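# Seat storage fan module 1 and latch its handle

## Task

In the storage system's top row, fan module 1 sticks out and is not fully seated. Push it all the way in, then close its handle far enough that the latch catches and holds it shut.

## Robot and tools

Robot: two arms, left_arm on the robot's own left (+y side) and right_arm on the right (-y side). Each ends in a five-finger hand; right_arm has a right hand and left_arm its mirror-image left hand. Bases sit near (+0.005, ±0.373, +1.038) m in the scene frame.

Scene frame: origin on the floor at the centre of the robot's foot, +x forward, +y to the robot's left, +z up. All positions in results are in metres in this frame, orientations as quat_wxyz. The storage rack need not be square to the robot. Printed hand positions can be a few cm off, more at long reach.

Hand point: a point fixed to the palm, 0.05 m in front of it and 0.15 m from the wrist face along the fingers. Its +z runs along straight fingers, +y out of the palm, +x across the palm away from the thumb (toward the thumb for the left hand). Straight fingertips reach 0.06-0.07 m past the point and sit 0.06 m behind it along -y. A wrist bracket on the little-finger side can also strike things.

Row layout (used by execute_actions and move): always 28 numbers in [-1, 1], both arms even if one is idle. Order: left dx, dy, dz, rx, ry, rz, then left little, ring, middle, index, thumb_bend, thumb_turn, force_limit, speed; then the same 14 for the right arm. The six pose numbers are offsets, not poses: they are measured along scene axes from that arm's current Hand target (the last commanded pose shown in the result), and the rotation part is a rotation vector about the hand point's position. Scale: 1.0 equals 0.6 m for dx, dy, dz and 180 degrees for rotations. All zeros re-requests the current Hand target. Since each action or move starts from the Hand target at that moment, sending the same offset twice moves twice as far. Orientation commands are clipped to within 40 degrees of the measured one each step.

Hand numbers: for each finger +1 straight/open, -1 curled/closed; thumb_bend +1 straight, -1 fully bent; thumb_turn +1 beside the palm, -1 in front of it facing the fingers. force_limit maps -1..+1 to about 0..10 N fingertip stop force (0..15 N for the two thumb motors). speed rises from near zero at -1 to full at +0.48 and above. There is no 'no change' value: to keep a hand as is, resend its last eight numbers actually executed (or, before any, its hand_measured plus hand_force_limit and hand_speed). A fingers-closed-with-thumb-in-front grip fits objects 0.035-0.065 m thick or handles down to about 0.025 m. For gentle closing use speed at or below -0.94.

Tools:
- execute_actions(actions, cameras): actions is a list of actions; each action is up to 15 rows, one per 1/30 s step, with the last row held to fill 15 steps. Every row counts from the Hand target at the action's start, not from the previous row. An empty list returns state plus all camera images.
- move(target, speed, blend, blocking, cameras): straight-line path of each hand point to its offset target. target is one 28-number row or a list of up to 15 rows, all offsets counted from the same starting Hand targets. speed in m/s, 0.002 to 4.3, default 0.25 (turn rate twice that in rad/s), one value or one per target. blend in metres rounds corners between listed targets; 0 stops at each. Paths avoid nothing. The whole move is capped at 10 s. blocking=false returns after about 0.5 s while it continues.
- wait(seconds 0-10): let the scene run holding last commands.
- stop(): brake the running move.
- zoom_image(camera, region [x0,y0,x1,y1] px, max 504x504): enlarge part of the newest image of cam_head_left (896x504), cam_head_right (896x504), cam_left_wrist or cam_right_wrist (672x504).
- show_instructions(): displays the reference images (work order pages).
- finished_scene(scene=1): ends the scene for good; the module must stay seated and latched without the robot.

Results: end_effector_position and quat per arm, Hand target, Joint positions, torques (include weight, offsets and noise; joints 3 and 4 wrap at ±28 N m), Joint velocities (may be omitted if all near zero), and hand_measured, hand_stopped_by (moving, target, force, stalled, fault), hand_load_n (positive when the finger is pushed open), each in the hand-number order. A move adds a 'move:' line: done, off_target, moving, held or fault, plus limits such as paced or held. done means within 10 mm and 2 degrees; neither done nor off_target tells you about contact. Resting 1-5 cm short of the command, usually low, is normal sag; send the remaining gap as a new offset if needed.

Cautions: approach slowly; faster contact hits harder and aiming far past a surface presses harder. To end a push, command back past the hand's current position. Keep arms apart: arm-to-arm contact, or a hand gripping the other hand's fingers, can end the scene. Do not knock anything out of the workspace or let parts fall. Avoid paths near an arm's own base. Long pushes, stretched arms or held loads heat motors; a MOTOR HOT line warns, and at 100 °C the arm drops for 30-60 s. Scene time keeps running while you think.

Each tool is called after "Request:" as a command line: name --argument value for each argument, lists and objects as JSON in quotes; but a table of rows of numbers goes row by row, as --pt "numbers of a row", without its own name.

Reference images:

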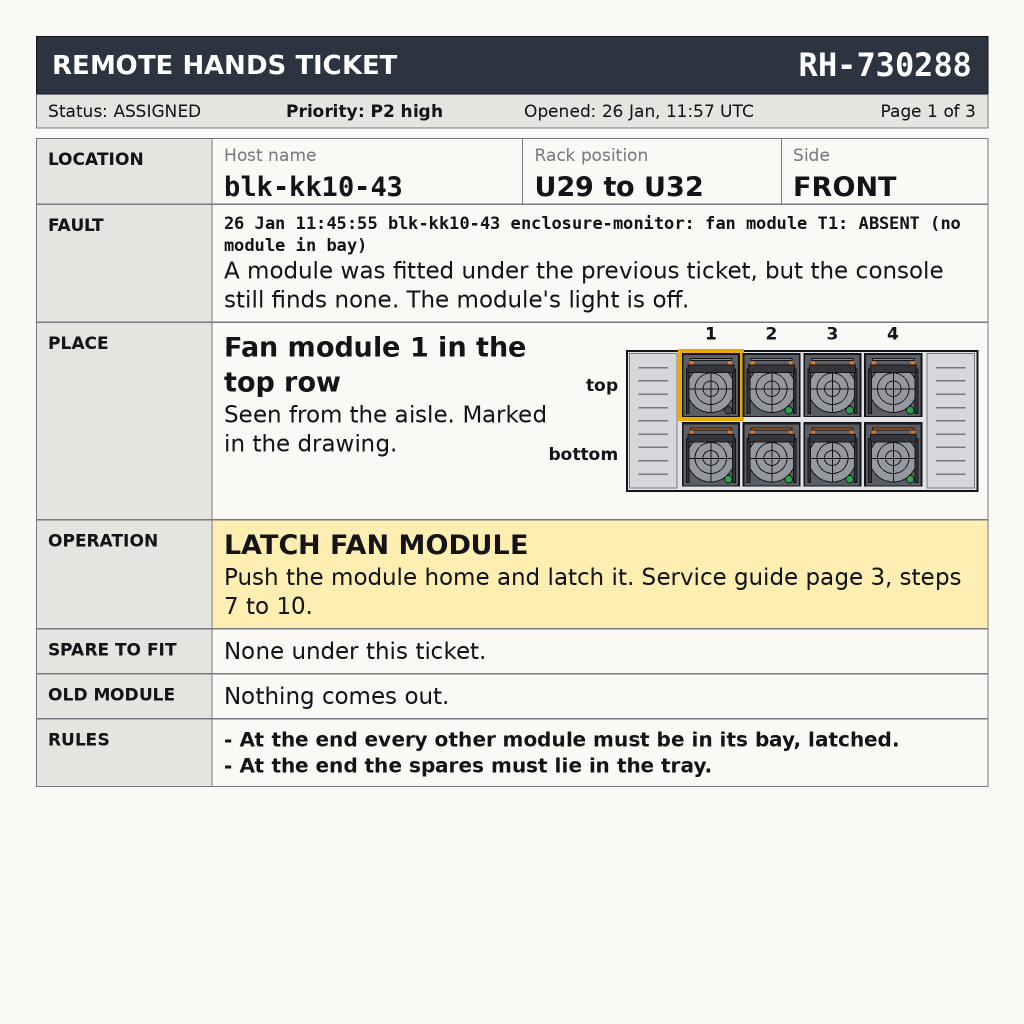

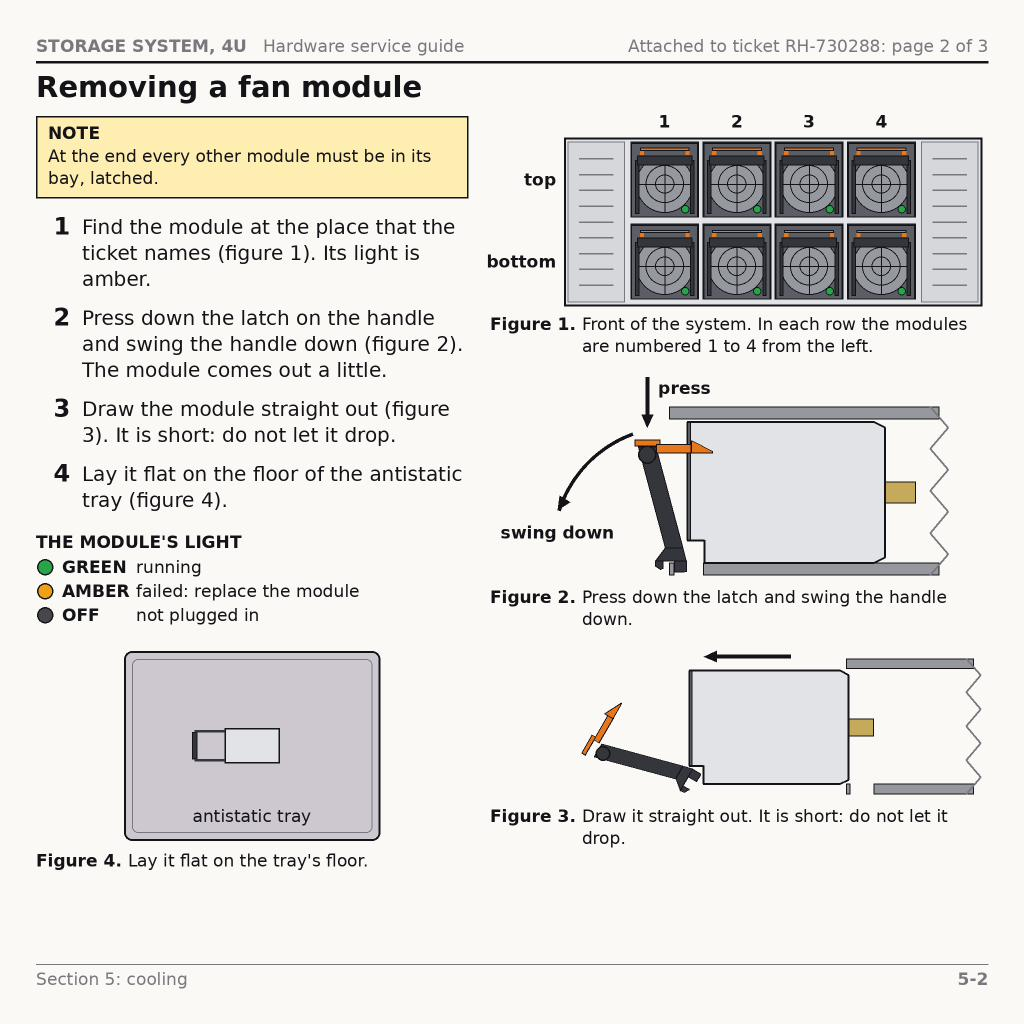

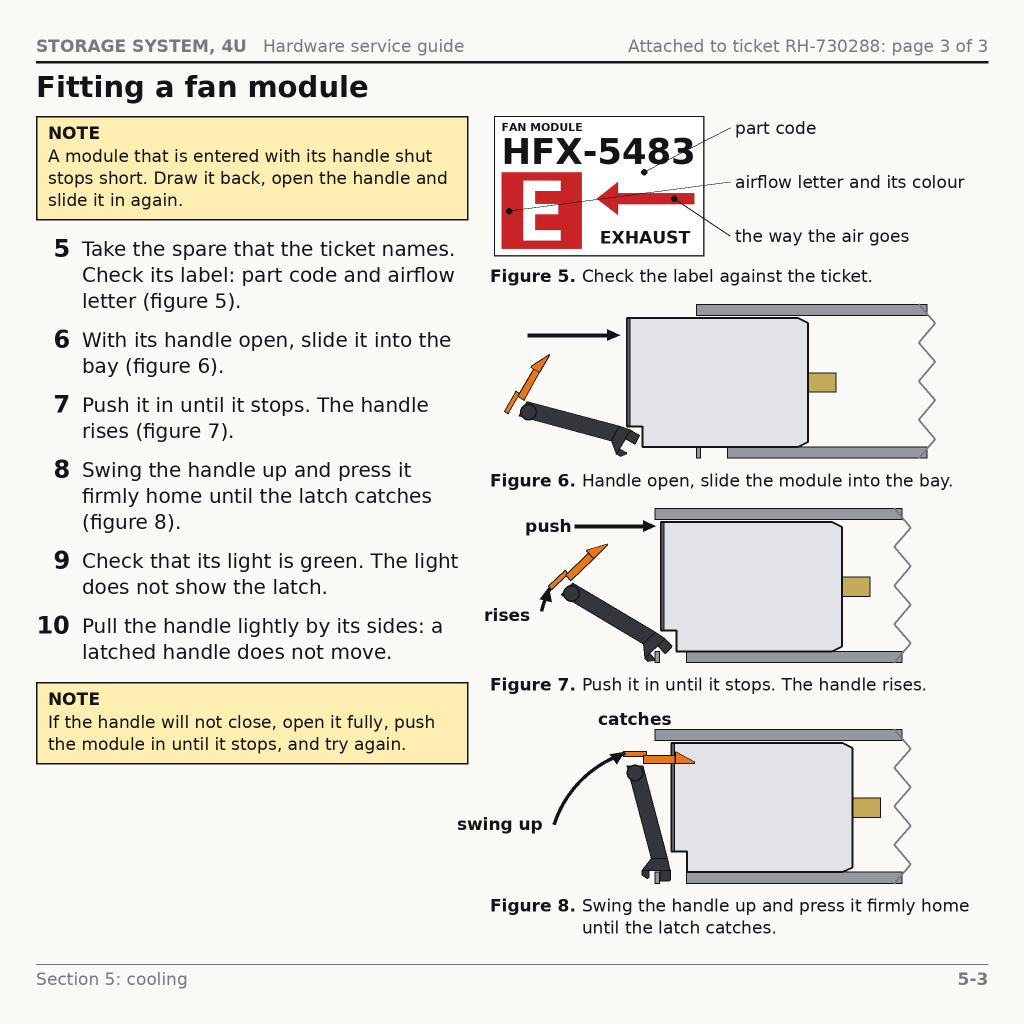

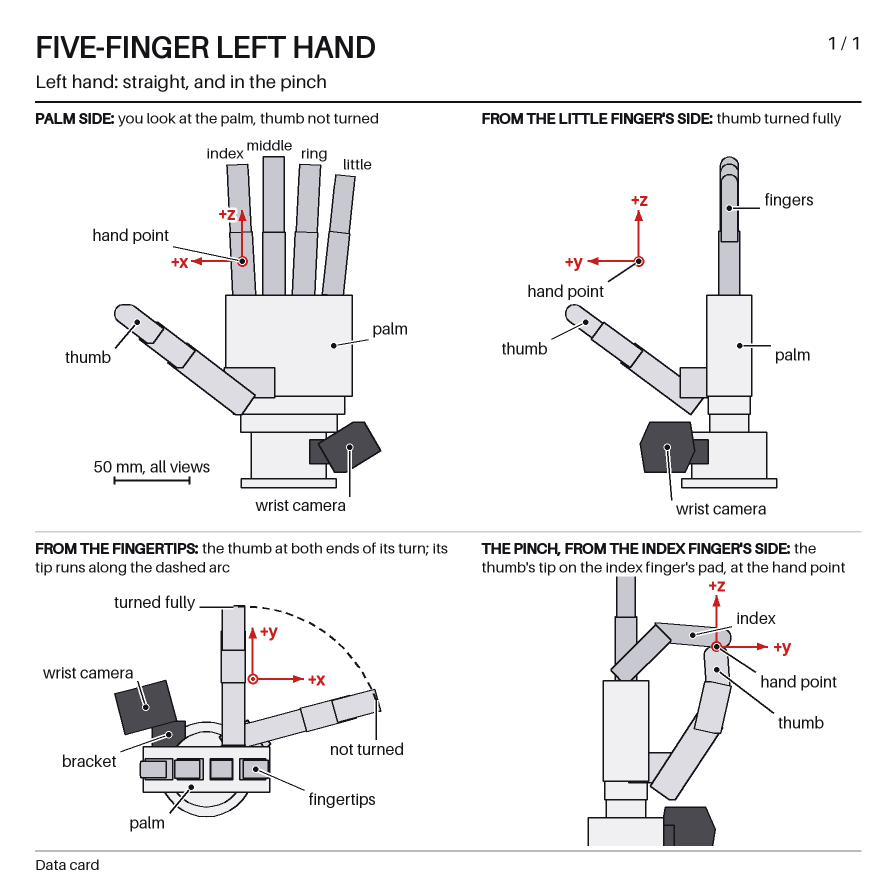

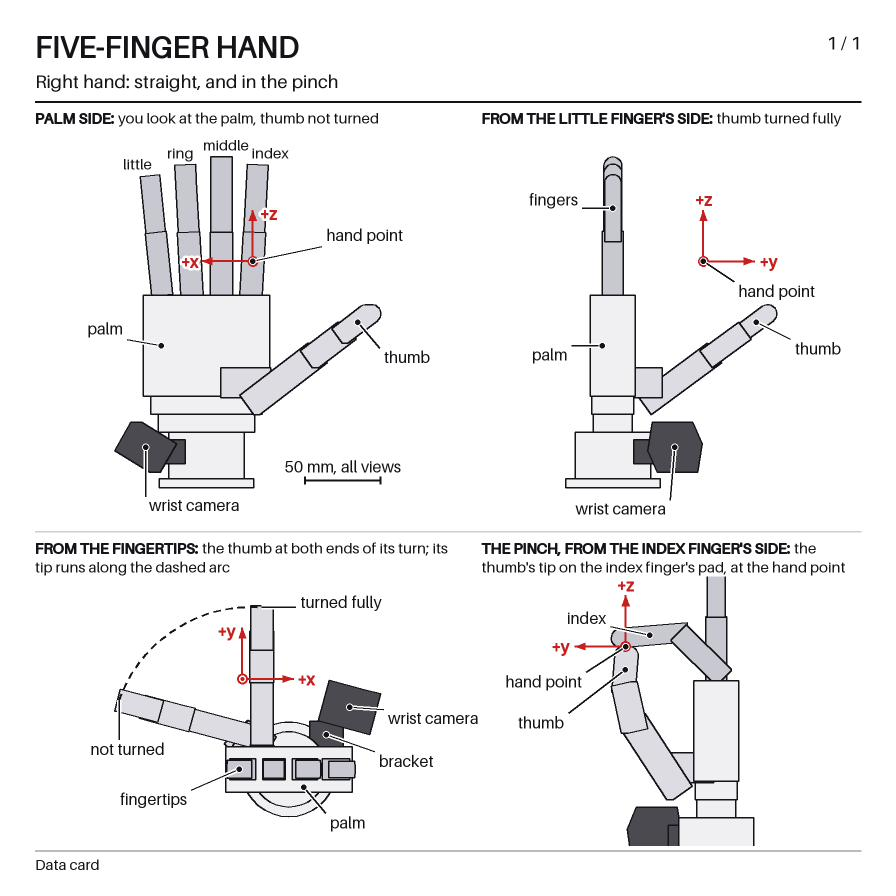

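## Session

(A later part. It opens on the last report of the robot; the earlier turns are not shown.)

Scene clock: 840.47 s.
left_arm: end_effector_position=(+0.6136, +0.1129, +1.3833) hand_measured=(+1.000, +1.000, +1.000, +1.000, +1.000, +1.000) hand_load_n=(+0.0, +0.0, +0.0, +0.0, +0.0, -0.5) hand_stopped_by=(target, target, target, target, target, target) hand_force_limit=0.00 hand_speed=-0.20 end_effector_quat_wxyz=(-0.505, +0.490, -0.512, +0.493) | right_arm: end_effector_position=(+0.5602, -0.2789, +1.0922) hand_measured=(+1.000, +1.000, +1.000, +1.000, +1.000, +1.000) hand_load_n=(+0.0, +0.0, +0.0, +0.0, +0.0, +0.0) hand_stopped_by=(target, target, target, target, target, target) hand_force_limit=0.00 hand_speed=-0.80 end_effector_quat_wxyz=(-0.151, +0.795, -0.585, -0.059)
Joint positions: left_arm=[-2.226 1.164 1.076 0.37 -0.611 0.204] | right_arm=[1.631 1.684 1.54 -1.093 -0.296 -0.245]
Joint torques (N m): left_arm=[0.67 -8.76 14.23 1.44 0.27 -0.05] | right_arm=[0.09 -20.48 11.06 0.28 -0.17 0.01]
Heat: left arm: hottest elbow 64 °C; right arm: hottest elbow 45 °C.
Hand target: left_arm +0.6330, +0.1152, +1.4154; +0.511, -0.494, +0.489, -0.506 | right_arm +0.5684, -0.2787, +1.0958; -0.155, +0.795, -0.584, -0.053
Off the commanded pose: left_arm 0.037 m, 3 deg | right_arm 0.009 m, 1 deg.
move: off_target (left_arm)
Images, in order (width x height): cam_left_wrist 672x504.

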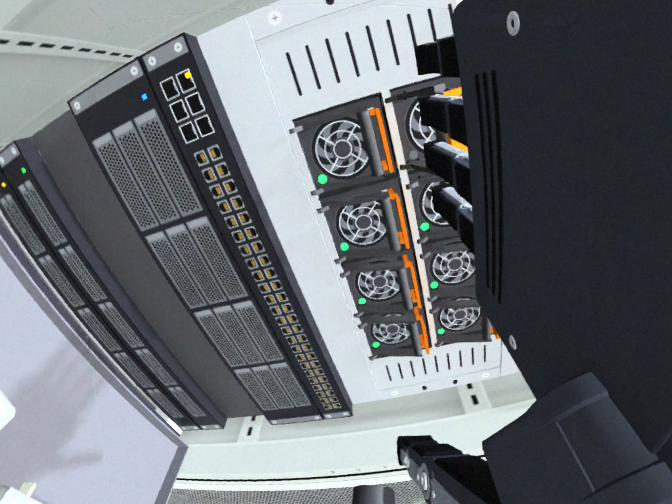

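Request:
move --pt "0.0 0.015 -0.02 0 0 0 1 1 1 1 1 1 0 -0.2 0 0 0 0 0 0 1 1 1 1 1 1 0 -0.8" --pt "0.09 0.017 -0.018 0 0 0 1 1 1 1 1 1 0 -0.2 0 0 0 0 0 0 1 1 1 1 1 1 0 -0.8" --speed 0.1 --cameras '["cam_left_wrist"]'

Request:
zoom_image --camera "cam_left_wrist" --region '[300, 80, 500, 280]'

Scene clock: 862.20 s.
left_arm: end_effector_position=(+0.6676, +0.1221, +1.3752) hand_measured=(+1.000, +1.000, +1.000, +1.000, +1.000, +1.000) hand_load_n=(+0.0, +0.0, +0.0, +0.0, +0.0, -0.5) hand_stopped_by=(target, target, target, target, target, target) hand_force_limit=0.00 hand_speed=-0.20 end_effector_quat_wxyz=(-0.504, +0.492, -0.508, +0.495) | right_arm: end_effector_position=(+0.5602, -0.2789, +1.0922) hand_measured=(+1.000, +1.000, +1.000, +1.000, +1.000, +1.000) hand_load_n=(+0.5, +0.0, +0.0, +0.0, +0.0, +0.0) hand_stopped_by=(target, target, target, target, target, target) hand_force_limit=0.00 hand_speed=-0.80 end_effector_quat_wxyz=(-0.151, +0.795, -0.585, -0.059)
Joint positions: left_arm=[-2.133 1.27 1.174 0.367 -0.522 0.169] | right_arm=[1.631 1.684 1.54 -1.093 -0.296 -0.245]
Joint torques (N m): left_arm=[0.26 -10.99 14.23 1.14 0.24 -0.06] | right_arm=[-0.15 -20.37 11.12 0.2 -0.15 -0.03]
Heat: left arm: hottest elbow 73 °C; right arm: hottest elbow 45 °C.
Hand target: left_arm +0.6870, +0.1253, +1.4046; +0.511, -0.494, +0.489, -0.506 | right_arm +0.5684, -0.2787, +1.0958; -0.155, +0.795, -0.584, -0.053
Off the commanded pose: left_arm 0.035 m, 3 deg | right_arm 0.009 m, 1 deg.
move: off_target (left_arm)
Images, in order (width x height): cam_left_wrist 672x504.

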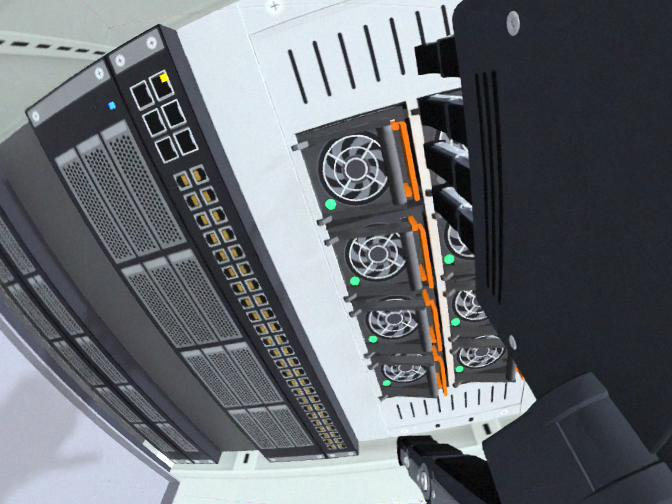

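Scaled by 2.520 from the camera's 672x504 image, which has a finer 960x720 frame.

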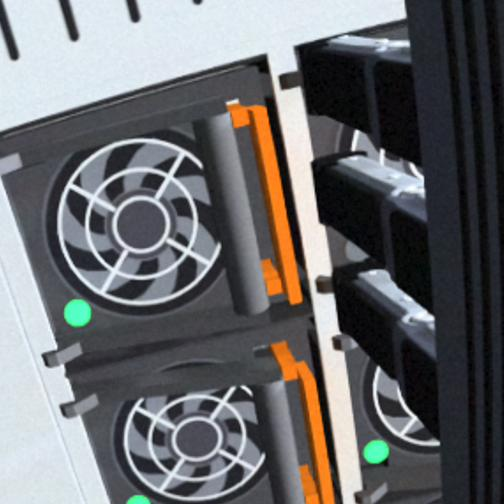

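Request:
move --pt "0 0 0.04 0 0 0 1 1 1 1 1 1 0 -0.2 0 0 0 0 0 0 1 1 1 1 1 1 0 -0.8" --pt "0.008 0 0.067 0 0 0 1 1 1 1 1 1 0 -0.2 0 0 0 0 0 0 1 1 1 1 1 1 0 -0.8" --pt "0.02 0 0.092 0 0 0 1 1 1 1 1 1 0 -0.2 0 0 0 0 0 0 1 1 1 1 1 1 0 -0.8" --pt "0.045 0 0.102 0 0 0 1 1 1 1 1 1 0 -0.2 0 0 0 0 0 0 1 1 1 1 1 1 0 -0.8" --speed 0.06 --blend 0.005 --cameras '["cam_left_wrist"]'

Request:
zoom_image --camera "cam_left_wrist" --region '[300, 80, 500, 280]'

Scene clock: 880.03 s.
left_arm: end_effector_position=(+0.6931, +0.1203, +1.4227) hand_measured=(+1.000, +1.000, +1.000, +1.000, +1.000, +1.000) hand_load_n=(+0.0, -1.5, +0.0, +0.0, +0.0, -0.5) hand_stopped_by=(target, target, target, target, target, target) hand_force_limit=0.00 hand_speed=-0.20 end_effector_quat_wxyz=(-0.502, +0.494, -0.516, +0.488) | right_arm: end_effector_position=(+0.5602, -0.2789, +1.0922) hand_measured=(+1.000, +1.000, +1.000, +1.000, +1.000, +1.000) hand_load_n=(+0.0, +0.0, +0.0, +0.0, +0.0, +0.0) hand_stopped_by=(target, target, target, target, target, target) hand_force_limit=0.00 hand_speed=-0.80 end_effector_quat_wxyz=(-0.151, +0.795, -0.585, -0.059)
Joint positions: left_arm=[-2.121 1.3 1.354 0.191 -0.514 0.163] | right_arm=[1.631 1.684 1.54 -1.093 -0.296 -0.245]
Joint torques (N m): left_arm=[0.62 -11.11 15.76 1.84 0.4 -0.04] | right_arm=[-0.03 -20.6 11.04 0.36 -0.17 0.01]
Heat: left arm: hottest elbow 70 °C; right arm: hottest elbow 45 °C.
Hand target: left_arm +0.7141, +0.1255, +1.4658; +0.511, -0.494, +0.489, -0.506 | right_arm +0.5684, -0.2787, +1.0958; -0.155, +0.795, -0.584, -0.053
Off the commanded pose: left_arm 0.048 m, 4 deg | right_arm 0.009 m, 1 deg.
move: off_target (left_arm)
Images, in order (width x height): cam_left_wrist 672x504.

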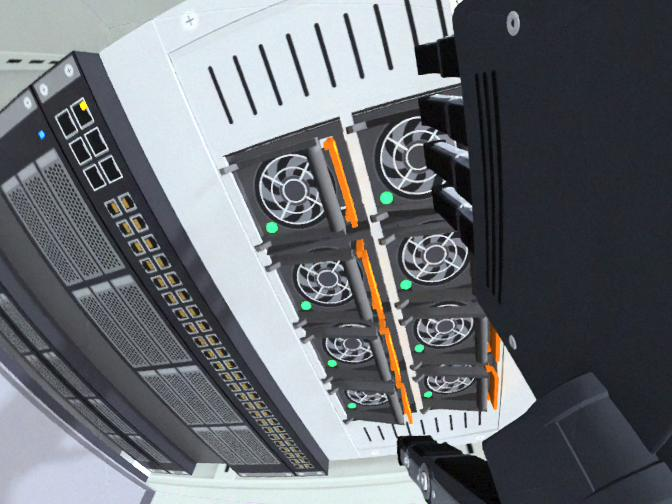

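Scaled by 2.520 from the camera's 672x504 image, which has a finer 960x720 frame.

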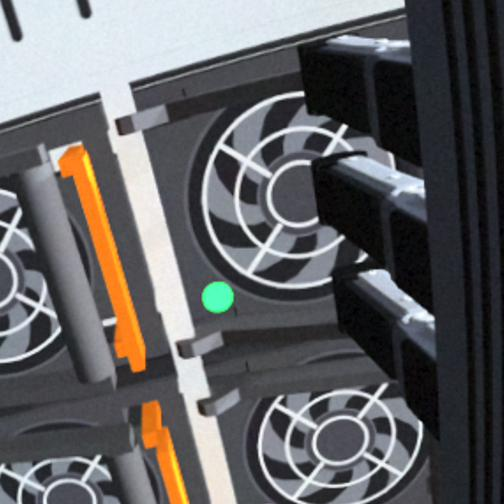

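Request:
move --pt "0.02 0.005 0.015 0 0 0 1 1 1 1 1 1 0 -0.2 0 0 0 0 0 0 1 1 1 1 1 1 0 -0.8" --pt "0.12 0.005 0.02 0 0 0 1 1 1 1 1 1 0 -0.2 0 0 0 0 0 0 1 1 1 1 1 1 0 -0.8" --speed 0.1 --cameras '["cam_left_wrist"]'

Request:
zoom_image --camera "cam_left_wrist" --region '[300, 80, 500, 280]'

Scene clock: 892.70 s.
left_arm: end_effector_position=(+0.7045, +0.1221, +1.4309) hand_measured=(+1.000, +1.000, +1.000, +1.000, +1.000, +1.000) hand_load_n=(-0.5, -9.5, +0.0, +0.0, +0.0, +0.0) hand_stopped_by=(target, target, target, target, target, target) hand_force_limit=0.00 hand_speed=-0.20 end_effector_quat_wxyz=(-0.490, +0.501, -0.526, +0.481) | right_arm: end_effector_position=(+0.5602, -0.2789, +1.0922) hand_measured=(+1.000, +1.000, +1.000, +1.000, +1.000, +1.000) hand_load_n=(+0.0, +0.0, +0.0, +0.0, +0.0, +0.0) hand_stopped_by=(target, target, target, target, target, target) hand_force_limit=0.00 hand_speed=-0.80 end_effector_quat_wxyz=(-0.151, +0.795, -0.585, -0.059)
Joint positions: left_arm=[-2.103 1.321 1.428 0.095 -0.492 0.138] | right_arm=[1.631 1.684 1.54 -1.093 -0.296 -0.245]
Joint torques (N m): left_arm=[4.89 -4.66 22.37 2.88 2.31 -0.03] | right_arm=[0.09 -20.78 10.93 0.29 -0.16 0.02]
Heat: left arm: hottest elbow 72 °C; right arm: hottest elbow 45 °C.
Hand target: left_arm +0.7860, +0.1283, +1.4779; +0.511, -0.494, +0.489, -0.506 | right_arm +0.5684, -0.2787, +1.0958; -0.155, +0.795, -0.584, -0.053
Off the commanded pose: left_arm 0.094 m, 6 deg | right_arm 0.009 m, 1 deg.
move: off_target (left_arm)
Images, in order (width x height): cam_left_wrist 672x504.

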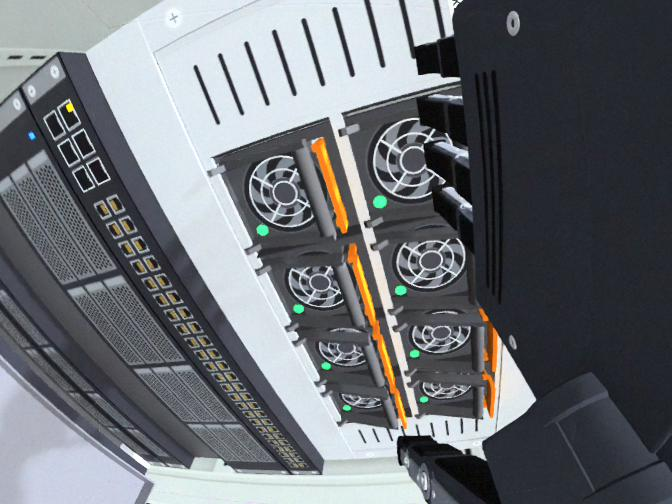

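Scaled by 2.520 from the camera's 672x504 image, which has a finer 960x720 frame.

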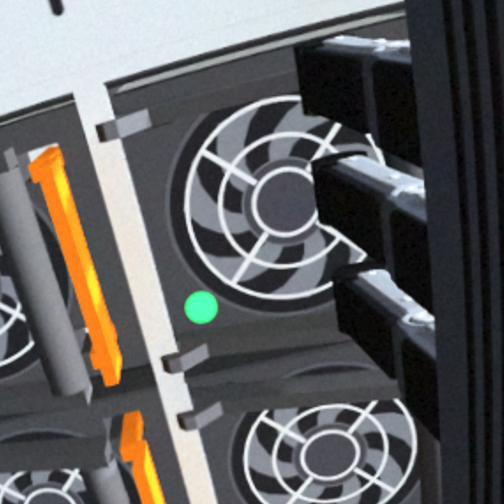

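Request:
move --pt "-0.25 0.0 -0.01 0 0 0 1 1 1 1 1 1 0 -0.2 0 0 0 0 0 0 1 1 1 1 1 1 0 -0.8" --pt "-0.48 0.08 -0.01 0 0 0 1 1 1 1 1 1 0 -0.2 0 0 0 0 0 0 1 1 1 1 1 1 0 -0.8" --speed 0.3 --blend 0.03 --cameras '["cam_left_wrist"]'

Request:
zoom_image --camera "cam_left_wrist" --region '[300, 120, 500, 320]'

Scene clock: 903.77 s.
left_arm: end_effector_position=(+0.5016, +0.1825, +1.4808) hand_measured=(+1.000, +1.000, +1.000, +1.000, +1.000, +1.000) hand_load_n=(-0.5, +0.0, +0.0, +0.0, +0.0, +0.0) hand_stopped_by=(target, target, target, target, target, target) hand_force_limit=0.00 hand_speed=-0.20 end_effector_quat_wxyz=(-0.514, +0.498, -0.480, +0.508) | right_arm: end_effector_position=(+0.5602, -0.2789, +1.0922) hand_measured=(+1.000, +1.000, +1.000, +1.000, +1.000, +1.000) hand_load_n=(+0.0, +0.0, +0.0, +0.0, +0.0, +0.0) hand_stopped_by=(target, target, target, target, target, target) hand_force_limit=0.00 hand_speed=-0.80 end_effector_quat_wxyz=(-0.151, +0.795, -0.585, -0.059)
Joint positions: left_arm=[-2.337 0.777 0.982 0.174 -0.739 0.248] | right_arm=[1.631 1.684 1.54 -1.093 -0.296 -0.245]
Joint torques (N m): left_arm=[-1.2 -4.31 8.39 1.76 0.16 0.07] | right_arm=[0.32 -20.95 11.02 0.34 -0.17 -0.01]
Heat: left arm: hottest elbow 85 °C; right arm: hottest elbow 45 °C. Fold the left arm in close to its base, or ease its load, before you think long.
Hand target: left_arm +0.4980, +0.1763, +1.4718; +0.511, -0.494, +0.489, -0.506 | right_arm +0.5684, -0.2787, +1.0958; -0.155, +0.795, -0.584, -0.053
Off the commanded pose: left_arm 0.011 m, 1 deg | right_arm 0.009 m, 1 deg.
MOTOR HOT: joint 3 (elbow) of the left arm reports 85 °C; the controller stops that arm at 100 °C. To cool a motor, set the load down, stop pushing, or move to a pose that needs little force.
move: off_target (left_arm)
Images, in order (width x height): cam_left_wrist 672x504.

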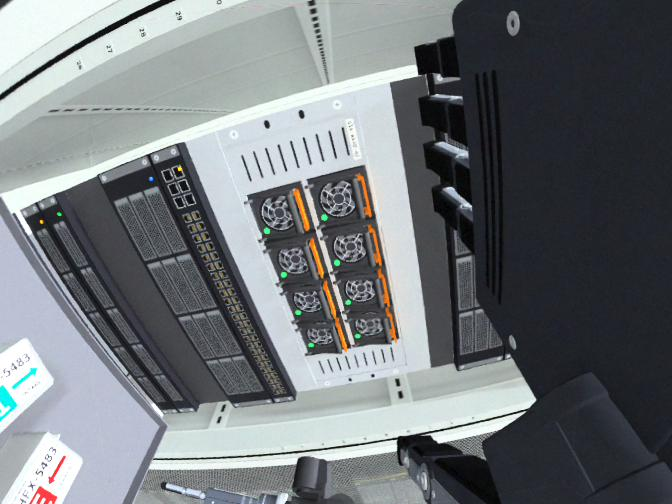

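Scaled by 2.520 from the camera's 672x504 image, which has a finer 960x720 frame.

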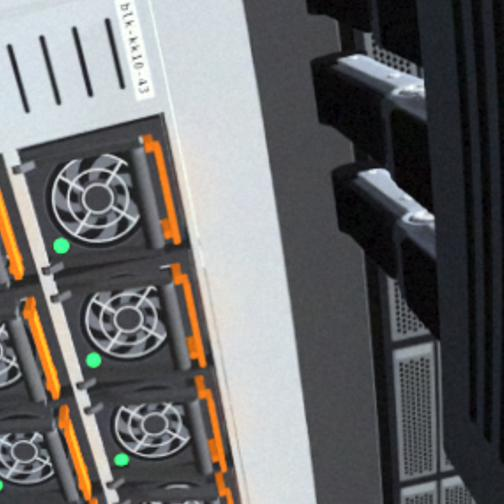

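Request:
zoom_image --camera "cam_left_wrist" --region '[240, 150, 400, 270]'

Scaled by 3.150 from the camera's 672x504 image, which has a finer 960x720 frame.

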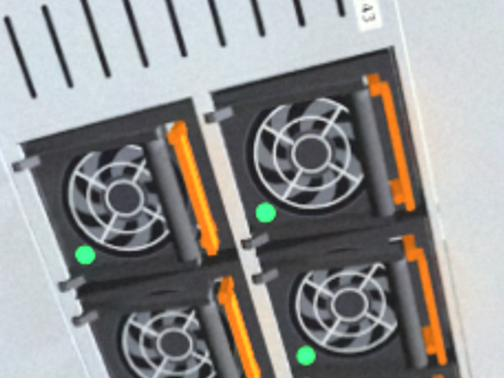

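Request:
move --target '[0.15, 0.11, -0.07, 0, 0, 0, 1,1,1,1,1,1, 0,-0.2, 0,0,0,0,0,0, 1,1,1,1,1,1, 0,-0.8]' --speed 0.2 --cameras '["cam_left_wrist"]'

Request:
zoom_image --camera "cam_left_wrist" --region '[330, 150, 480, 300]'

Scene clock: 931.40 s.
left_arm: end_effector_position=(+0.5836, +0.2372, +1.4243) hand_measured=(+1.000, +1.000, +1.000, +1.000, +1.000, +1.000) hand_load_n=(+0.0, +0.0, +0.0, +0.0, +0.0, +0.0) hand_stopped_by=(target, target, target, target, target, target) hand_force_limit=0.00 hand_speed=-0.20 end_effector_quat_wxyz=(-0.506, +0.492, -0.500, +0.501) | right_arm: end_effector_position=(+0.5602, -0.2789, +1.0922) hand_measured=(+1.000, +1.000, +1.000, +1.000, +1.000, +1.000) hand_load_n=(+0.0, +0.0, +0.0, +0.0, +0.0, +0.0) hand_stopped_by=(target, target, target, target, target, target) hand_force_limit=0.00 hand_speed=-0.80 end_effector_quat_wxyz=(-0.151, +0.795, -0.585, -0.059)
Joint positions: left_arm=[-1.962 0.897 0.982 0.181 -0.36 0.113] | right_arm=[1.631 1.684 1.54 -1.093 -0.296 -0.245]
Joint torques (N m): left_arm=[1.03 -6.59 9.95 2.48 0.21 -0.11] | right_arm=[0.15 -20.42 11 0.29 -0.19 0.02]
Heat: left arm: hottest elbow 72 °C; right arm: hottest elbow 45 °C.
Hand target: left_arm +0.5880, +0.2422, +1.4298; +0.511, -0.494, +0.489, -0.506 | right_arm +0.5684, -0.2787, +1.0958; -0.155, +0.795, -0.584, -0.053
Off the commanded pose: left_arm 0.009 m, 2 deg | right_arm 0.009 m, 1 deg.
MOTOR HOT: cleared for the motors of the left arm.
move: done
Images, in order (width x height): cam_left_wrist 672x504.

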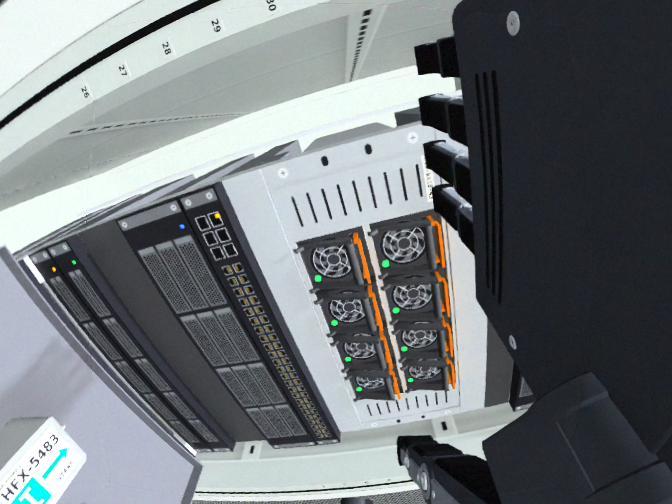

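Scaled by 3.360 from the camera's 672x504 image, which has a finer 960x720 frame.

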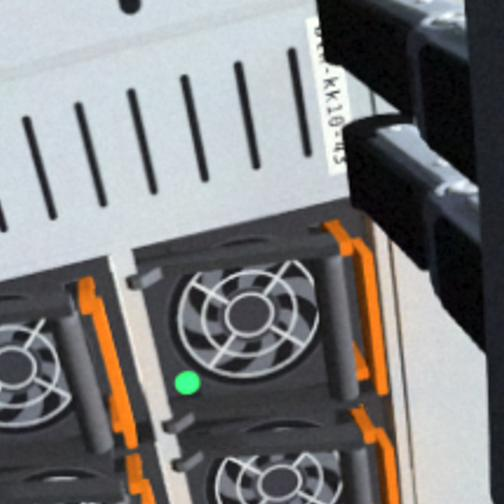

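Request:
zoom_image --camera "cam_left_wrist" --region '[365, 205, 465, 330]'

Request:
zoom_image --camera "cam_left_wrist" --region '[385, 260, 470, 400]'

Scaled by 4.032 from the camera's 672x504 image, which has a finer 960x720 frame.

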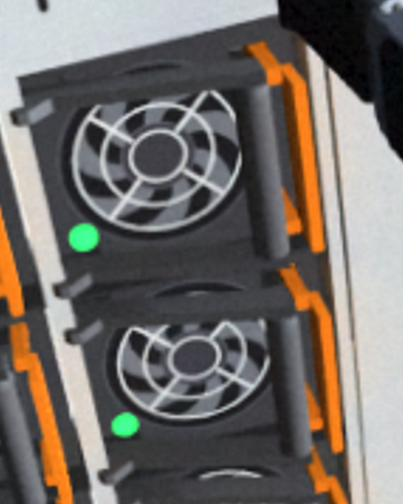

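Scaled by 3.600 from the camera's 672x504 image, which has a finer 960x720 frame.

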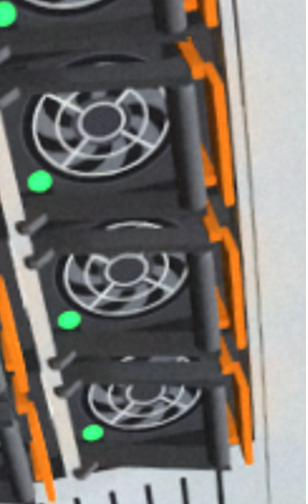

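Request:
move --pt "0.12 -0.19 0.067 0 0 0 1 1 1 1 1 1 0 -0.2 0 0 0 0 0 0 1 1 1 1 1 1 0 -0.8" --pt "0.19 -0.19 0.08 0 0 0 1 1 1 1 1 1 0 -0.2 0 0 0 0 0 0 1 1 1 1 1 1 0 -0.8" --pt "0.36 -0.19 0.088 0 0 0 1 1 1 1 1 1 0 -0.2 0 0 0 0 0 0 1 1 1 1 1 1 0 -0.8" --speed '[0.25, 0.15, 0.08]' --blend 0.01 --cameras '["cam_left_wrist"]'

Request:
zoom_image --camera "cam_left_wrist" --region '[300, 80, 500, 280]'

Scene clock: 979.60 s.
left_arm: end_effector_position=(+0.6977, +0.1258, +1.4480) hand_measured=(+1.000, +1.000, +0.998, +1.000, +1.000, +1.000) hand_load_n=(+0.0, +0.0, -12.0, +0.0, +0.0, +0.0) hand_stopped_by=(target, target, target, target, target, target) hand_force_limit=0.00 hand_speed=-0.20 end_effector_quat_wxyz=(-0.491, +0.493, -0.530, +0.485) | right_arm: end_effector_position=(+0.5602, -0.2789, +1.0922) hand_measured=(+1.000, +1.000, +1.000, +1.000, +1.000, +1.000) hand_load_n=(+0.0, +0.0, +0.0, +0.0, +0.0, +0.0) hand_stopped_by=(target, target, target, target, target, target) hand_force_limit=0.00 hand_speed=-0.80 end_effector_quat_wxyz=(-0.151, +0.795, -0.585, -0.059)
Joint positions: left_arm=[-2.103 1.295 1.439 0.066 -0.478 0.15] | right_arm=[1.631 1.684 1.54 -1.093 -0.296 -0.245]
Joint torques (N m): left_arm=[6.07 -0.32 23.73 3.44 2.42 -0.12] | right_arm=[0.21 -20.84 11.04 0.35 -0.19 0.03]
Heat: left arm: hottest elbow 67 °C; right arm: hottest elbow 46 °C.
Hand target: left_arm +0.8041, +0.1283, +1.4827; +0.511, -0.494, +0.489, -0.506 | right_arm +0.5684, -0.2787, +1.0958; -0.155, +0.795, -0.584, -0.053
Off the commanded pose: left_arm 0.112 m, 6 deg | right_arm 0.009 m, 1 deg.
move: off_target (left_arm)
Images, in order (width x height): cam_left_wrist 672x504.

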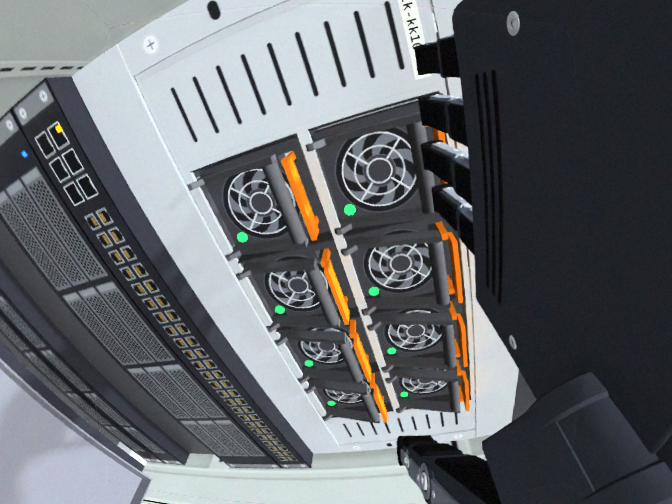

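Scaled by 2.520 from the camera's 672x504 image, which has a finer 960x720 frame.

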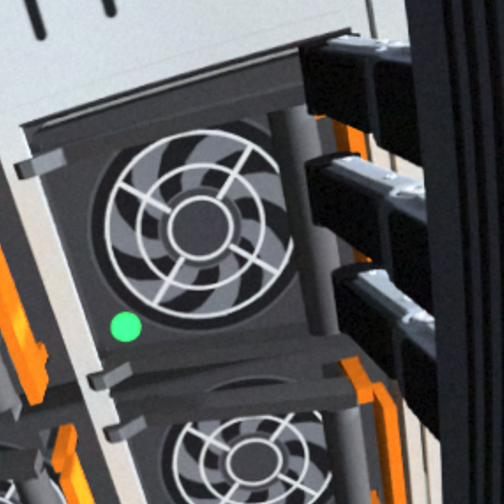

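Request:
move --pt "-0.25 0.0 0 0 0 0 1 1 1 1 1 1 0 -0.2 0 0 0 0 0 0 1 1 1 1 1 1 0 -0.8" --pt "-0.36 0.19 -0.08 0 0 0 1 1 1 1 1 1 0 -0.2 0 0 0 0 0 0 1 1 1 1 1 1 0 -0.8" --speed 0.3 --blend 0.03 --cameras '["cam_left_wrist"]'

Request:
zoom_image --camera "cam_left_wrist" --region '[365, 205, 465, 330]'

Scene clock: 990.30 s.
left_arm: end_effector_position=(+0.5881, +0.2356, +1.4375) hand_measured=(+1.000, +1.000, +1.000, +1.000, +1.000, +1.000) hand_load_n=(+0.0, +0.0, +0.0, +0.0, +0.0, +0.0) hand_stopped_by=(target, target, target, target, target, target) hand_force_limit=0.00 hand_speed=-0.20 end_effector_quat_wxyz=(-0.508, +0.491, -0.497, +0.505) | right_arm: end_effector_position=(+0.5602, -0.2789, +1.0922) hand_measured=(+1.000, +1.000, +1.000, +1.000, +1.000, +1.000) hand_load_n=(+0.0, +0.0, +0.0, +0.0, +0.0, +0.0) hand_stopped_by=(target, target, target, target, target, target) hand_force_limit=0.00 hand_speed=-0.80 end_effector_quat_wxyz=(-0.151, +0.795, -0.585, -0.059)
Joint positions: left_arm=[-1.964 0.905 1.015 0.168 -0.362 0.114] | right_arm=[1.631 1.684 1.54 -1.093 -0.296 -0.245]
Joint torques (N m): left_arm=[1.32 -7.12 8.42 2.52 0.19 -0.08] | right_arm=[0.09 -20.66 11.03 0.31 -0.18 0]
Heat: left arm: hottest elbow 81 °C; right arm: hottest elbow 46 °C.
Hand target: left_arm +0.5880, +0.2424, +1.4347; +0.511, -0.494, +0.489, -0.506 | right_arm +0.5684, -0.2787, +1.0958; -0.155, +0.795, -0.584, -0.053
Off the commanded pose: left_arm 0.007 m, 1 deg | right_arm 0.009 m, 1 deg.
move: done
Images, in order (width x height): cam_left_wrist 672x504.

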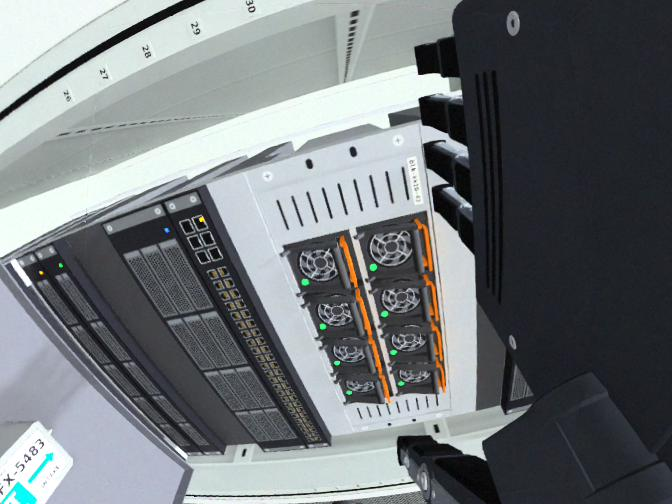

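Scaled by 4.032 from the camera's 672x504 image, which has a finer 960x720 frame.

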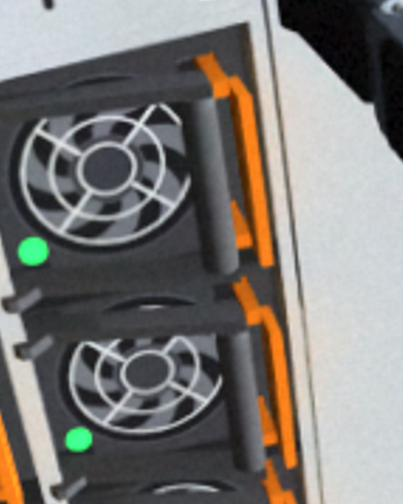

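Request:
finished_scene

The scene is finished: the task was done.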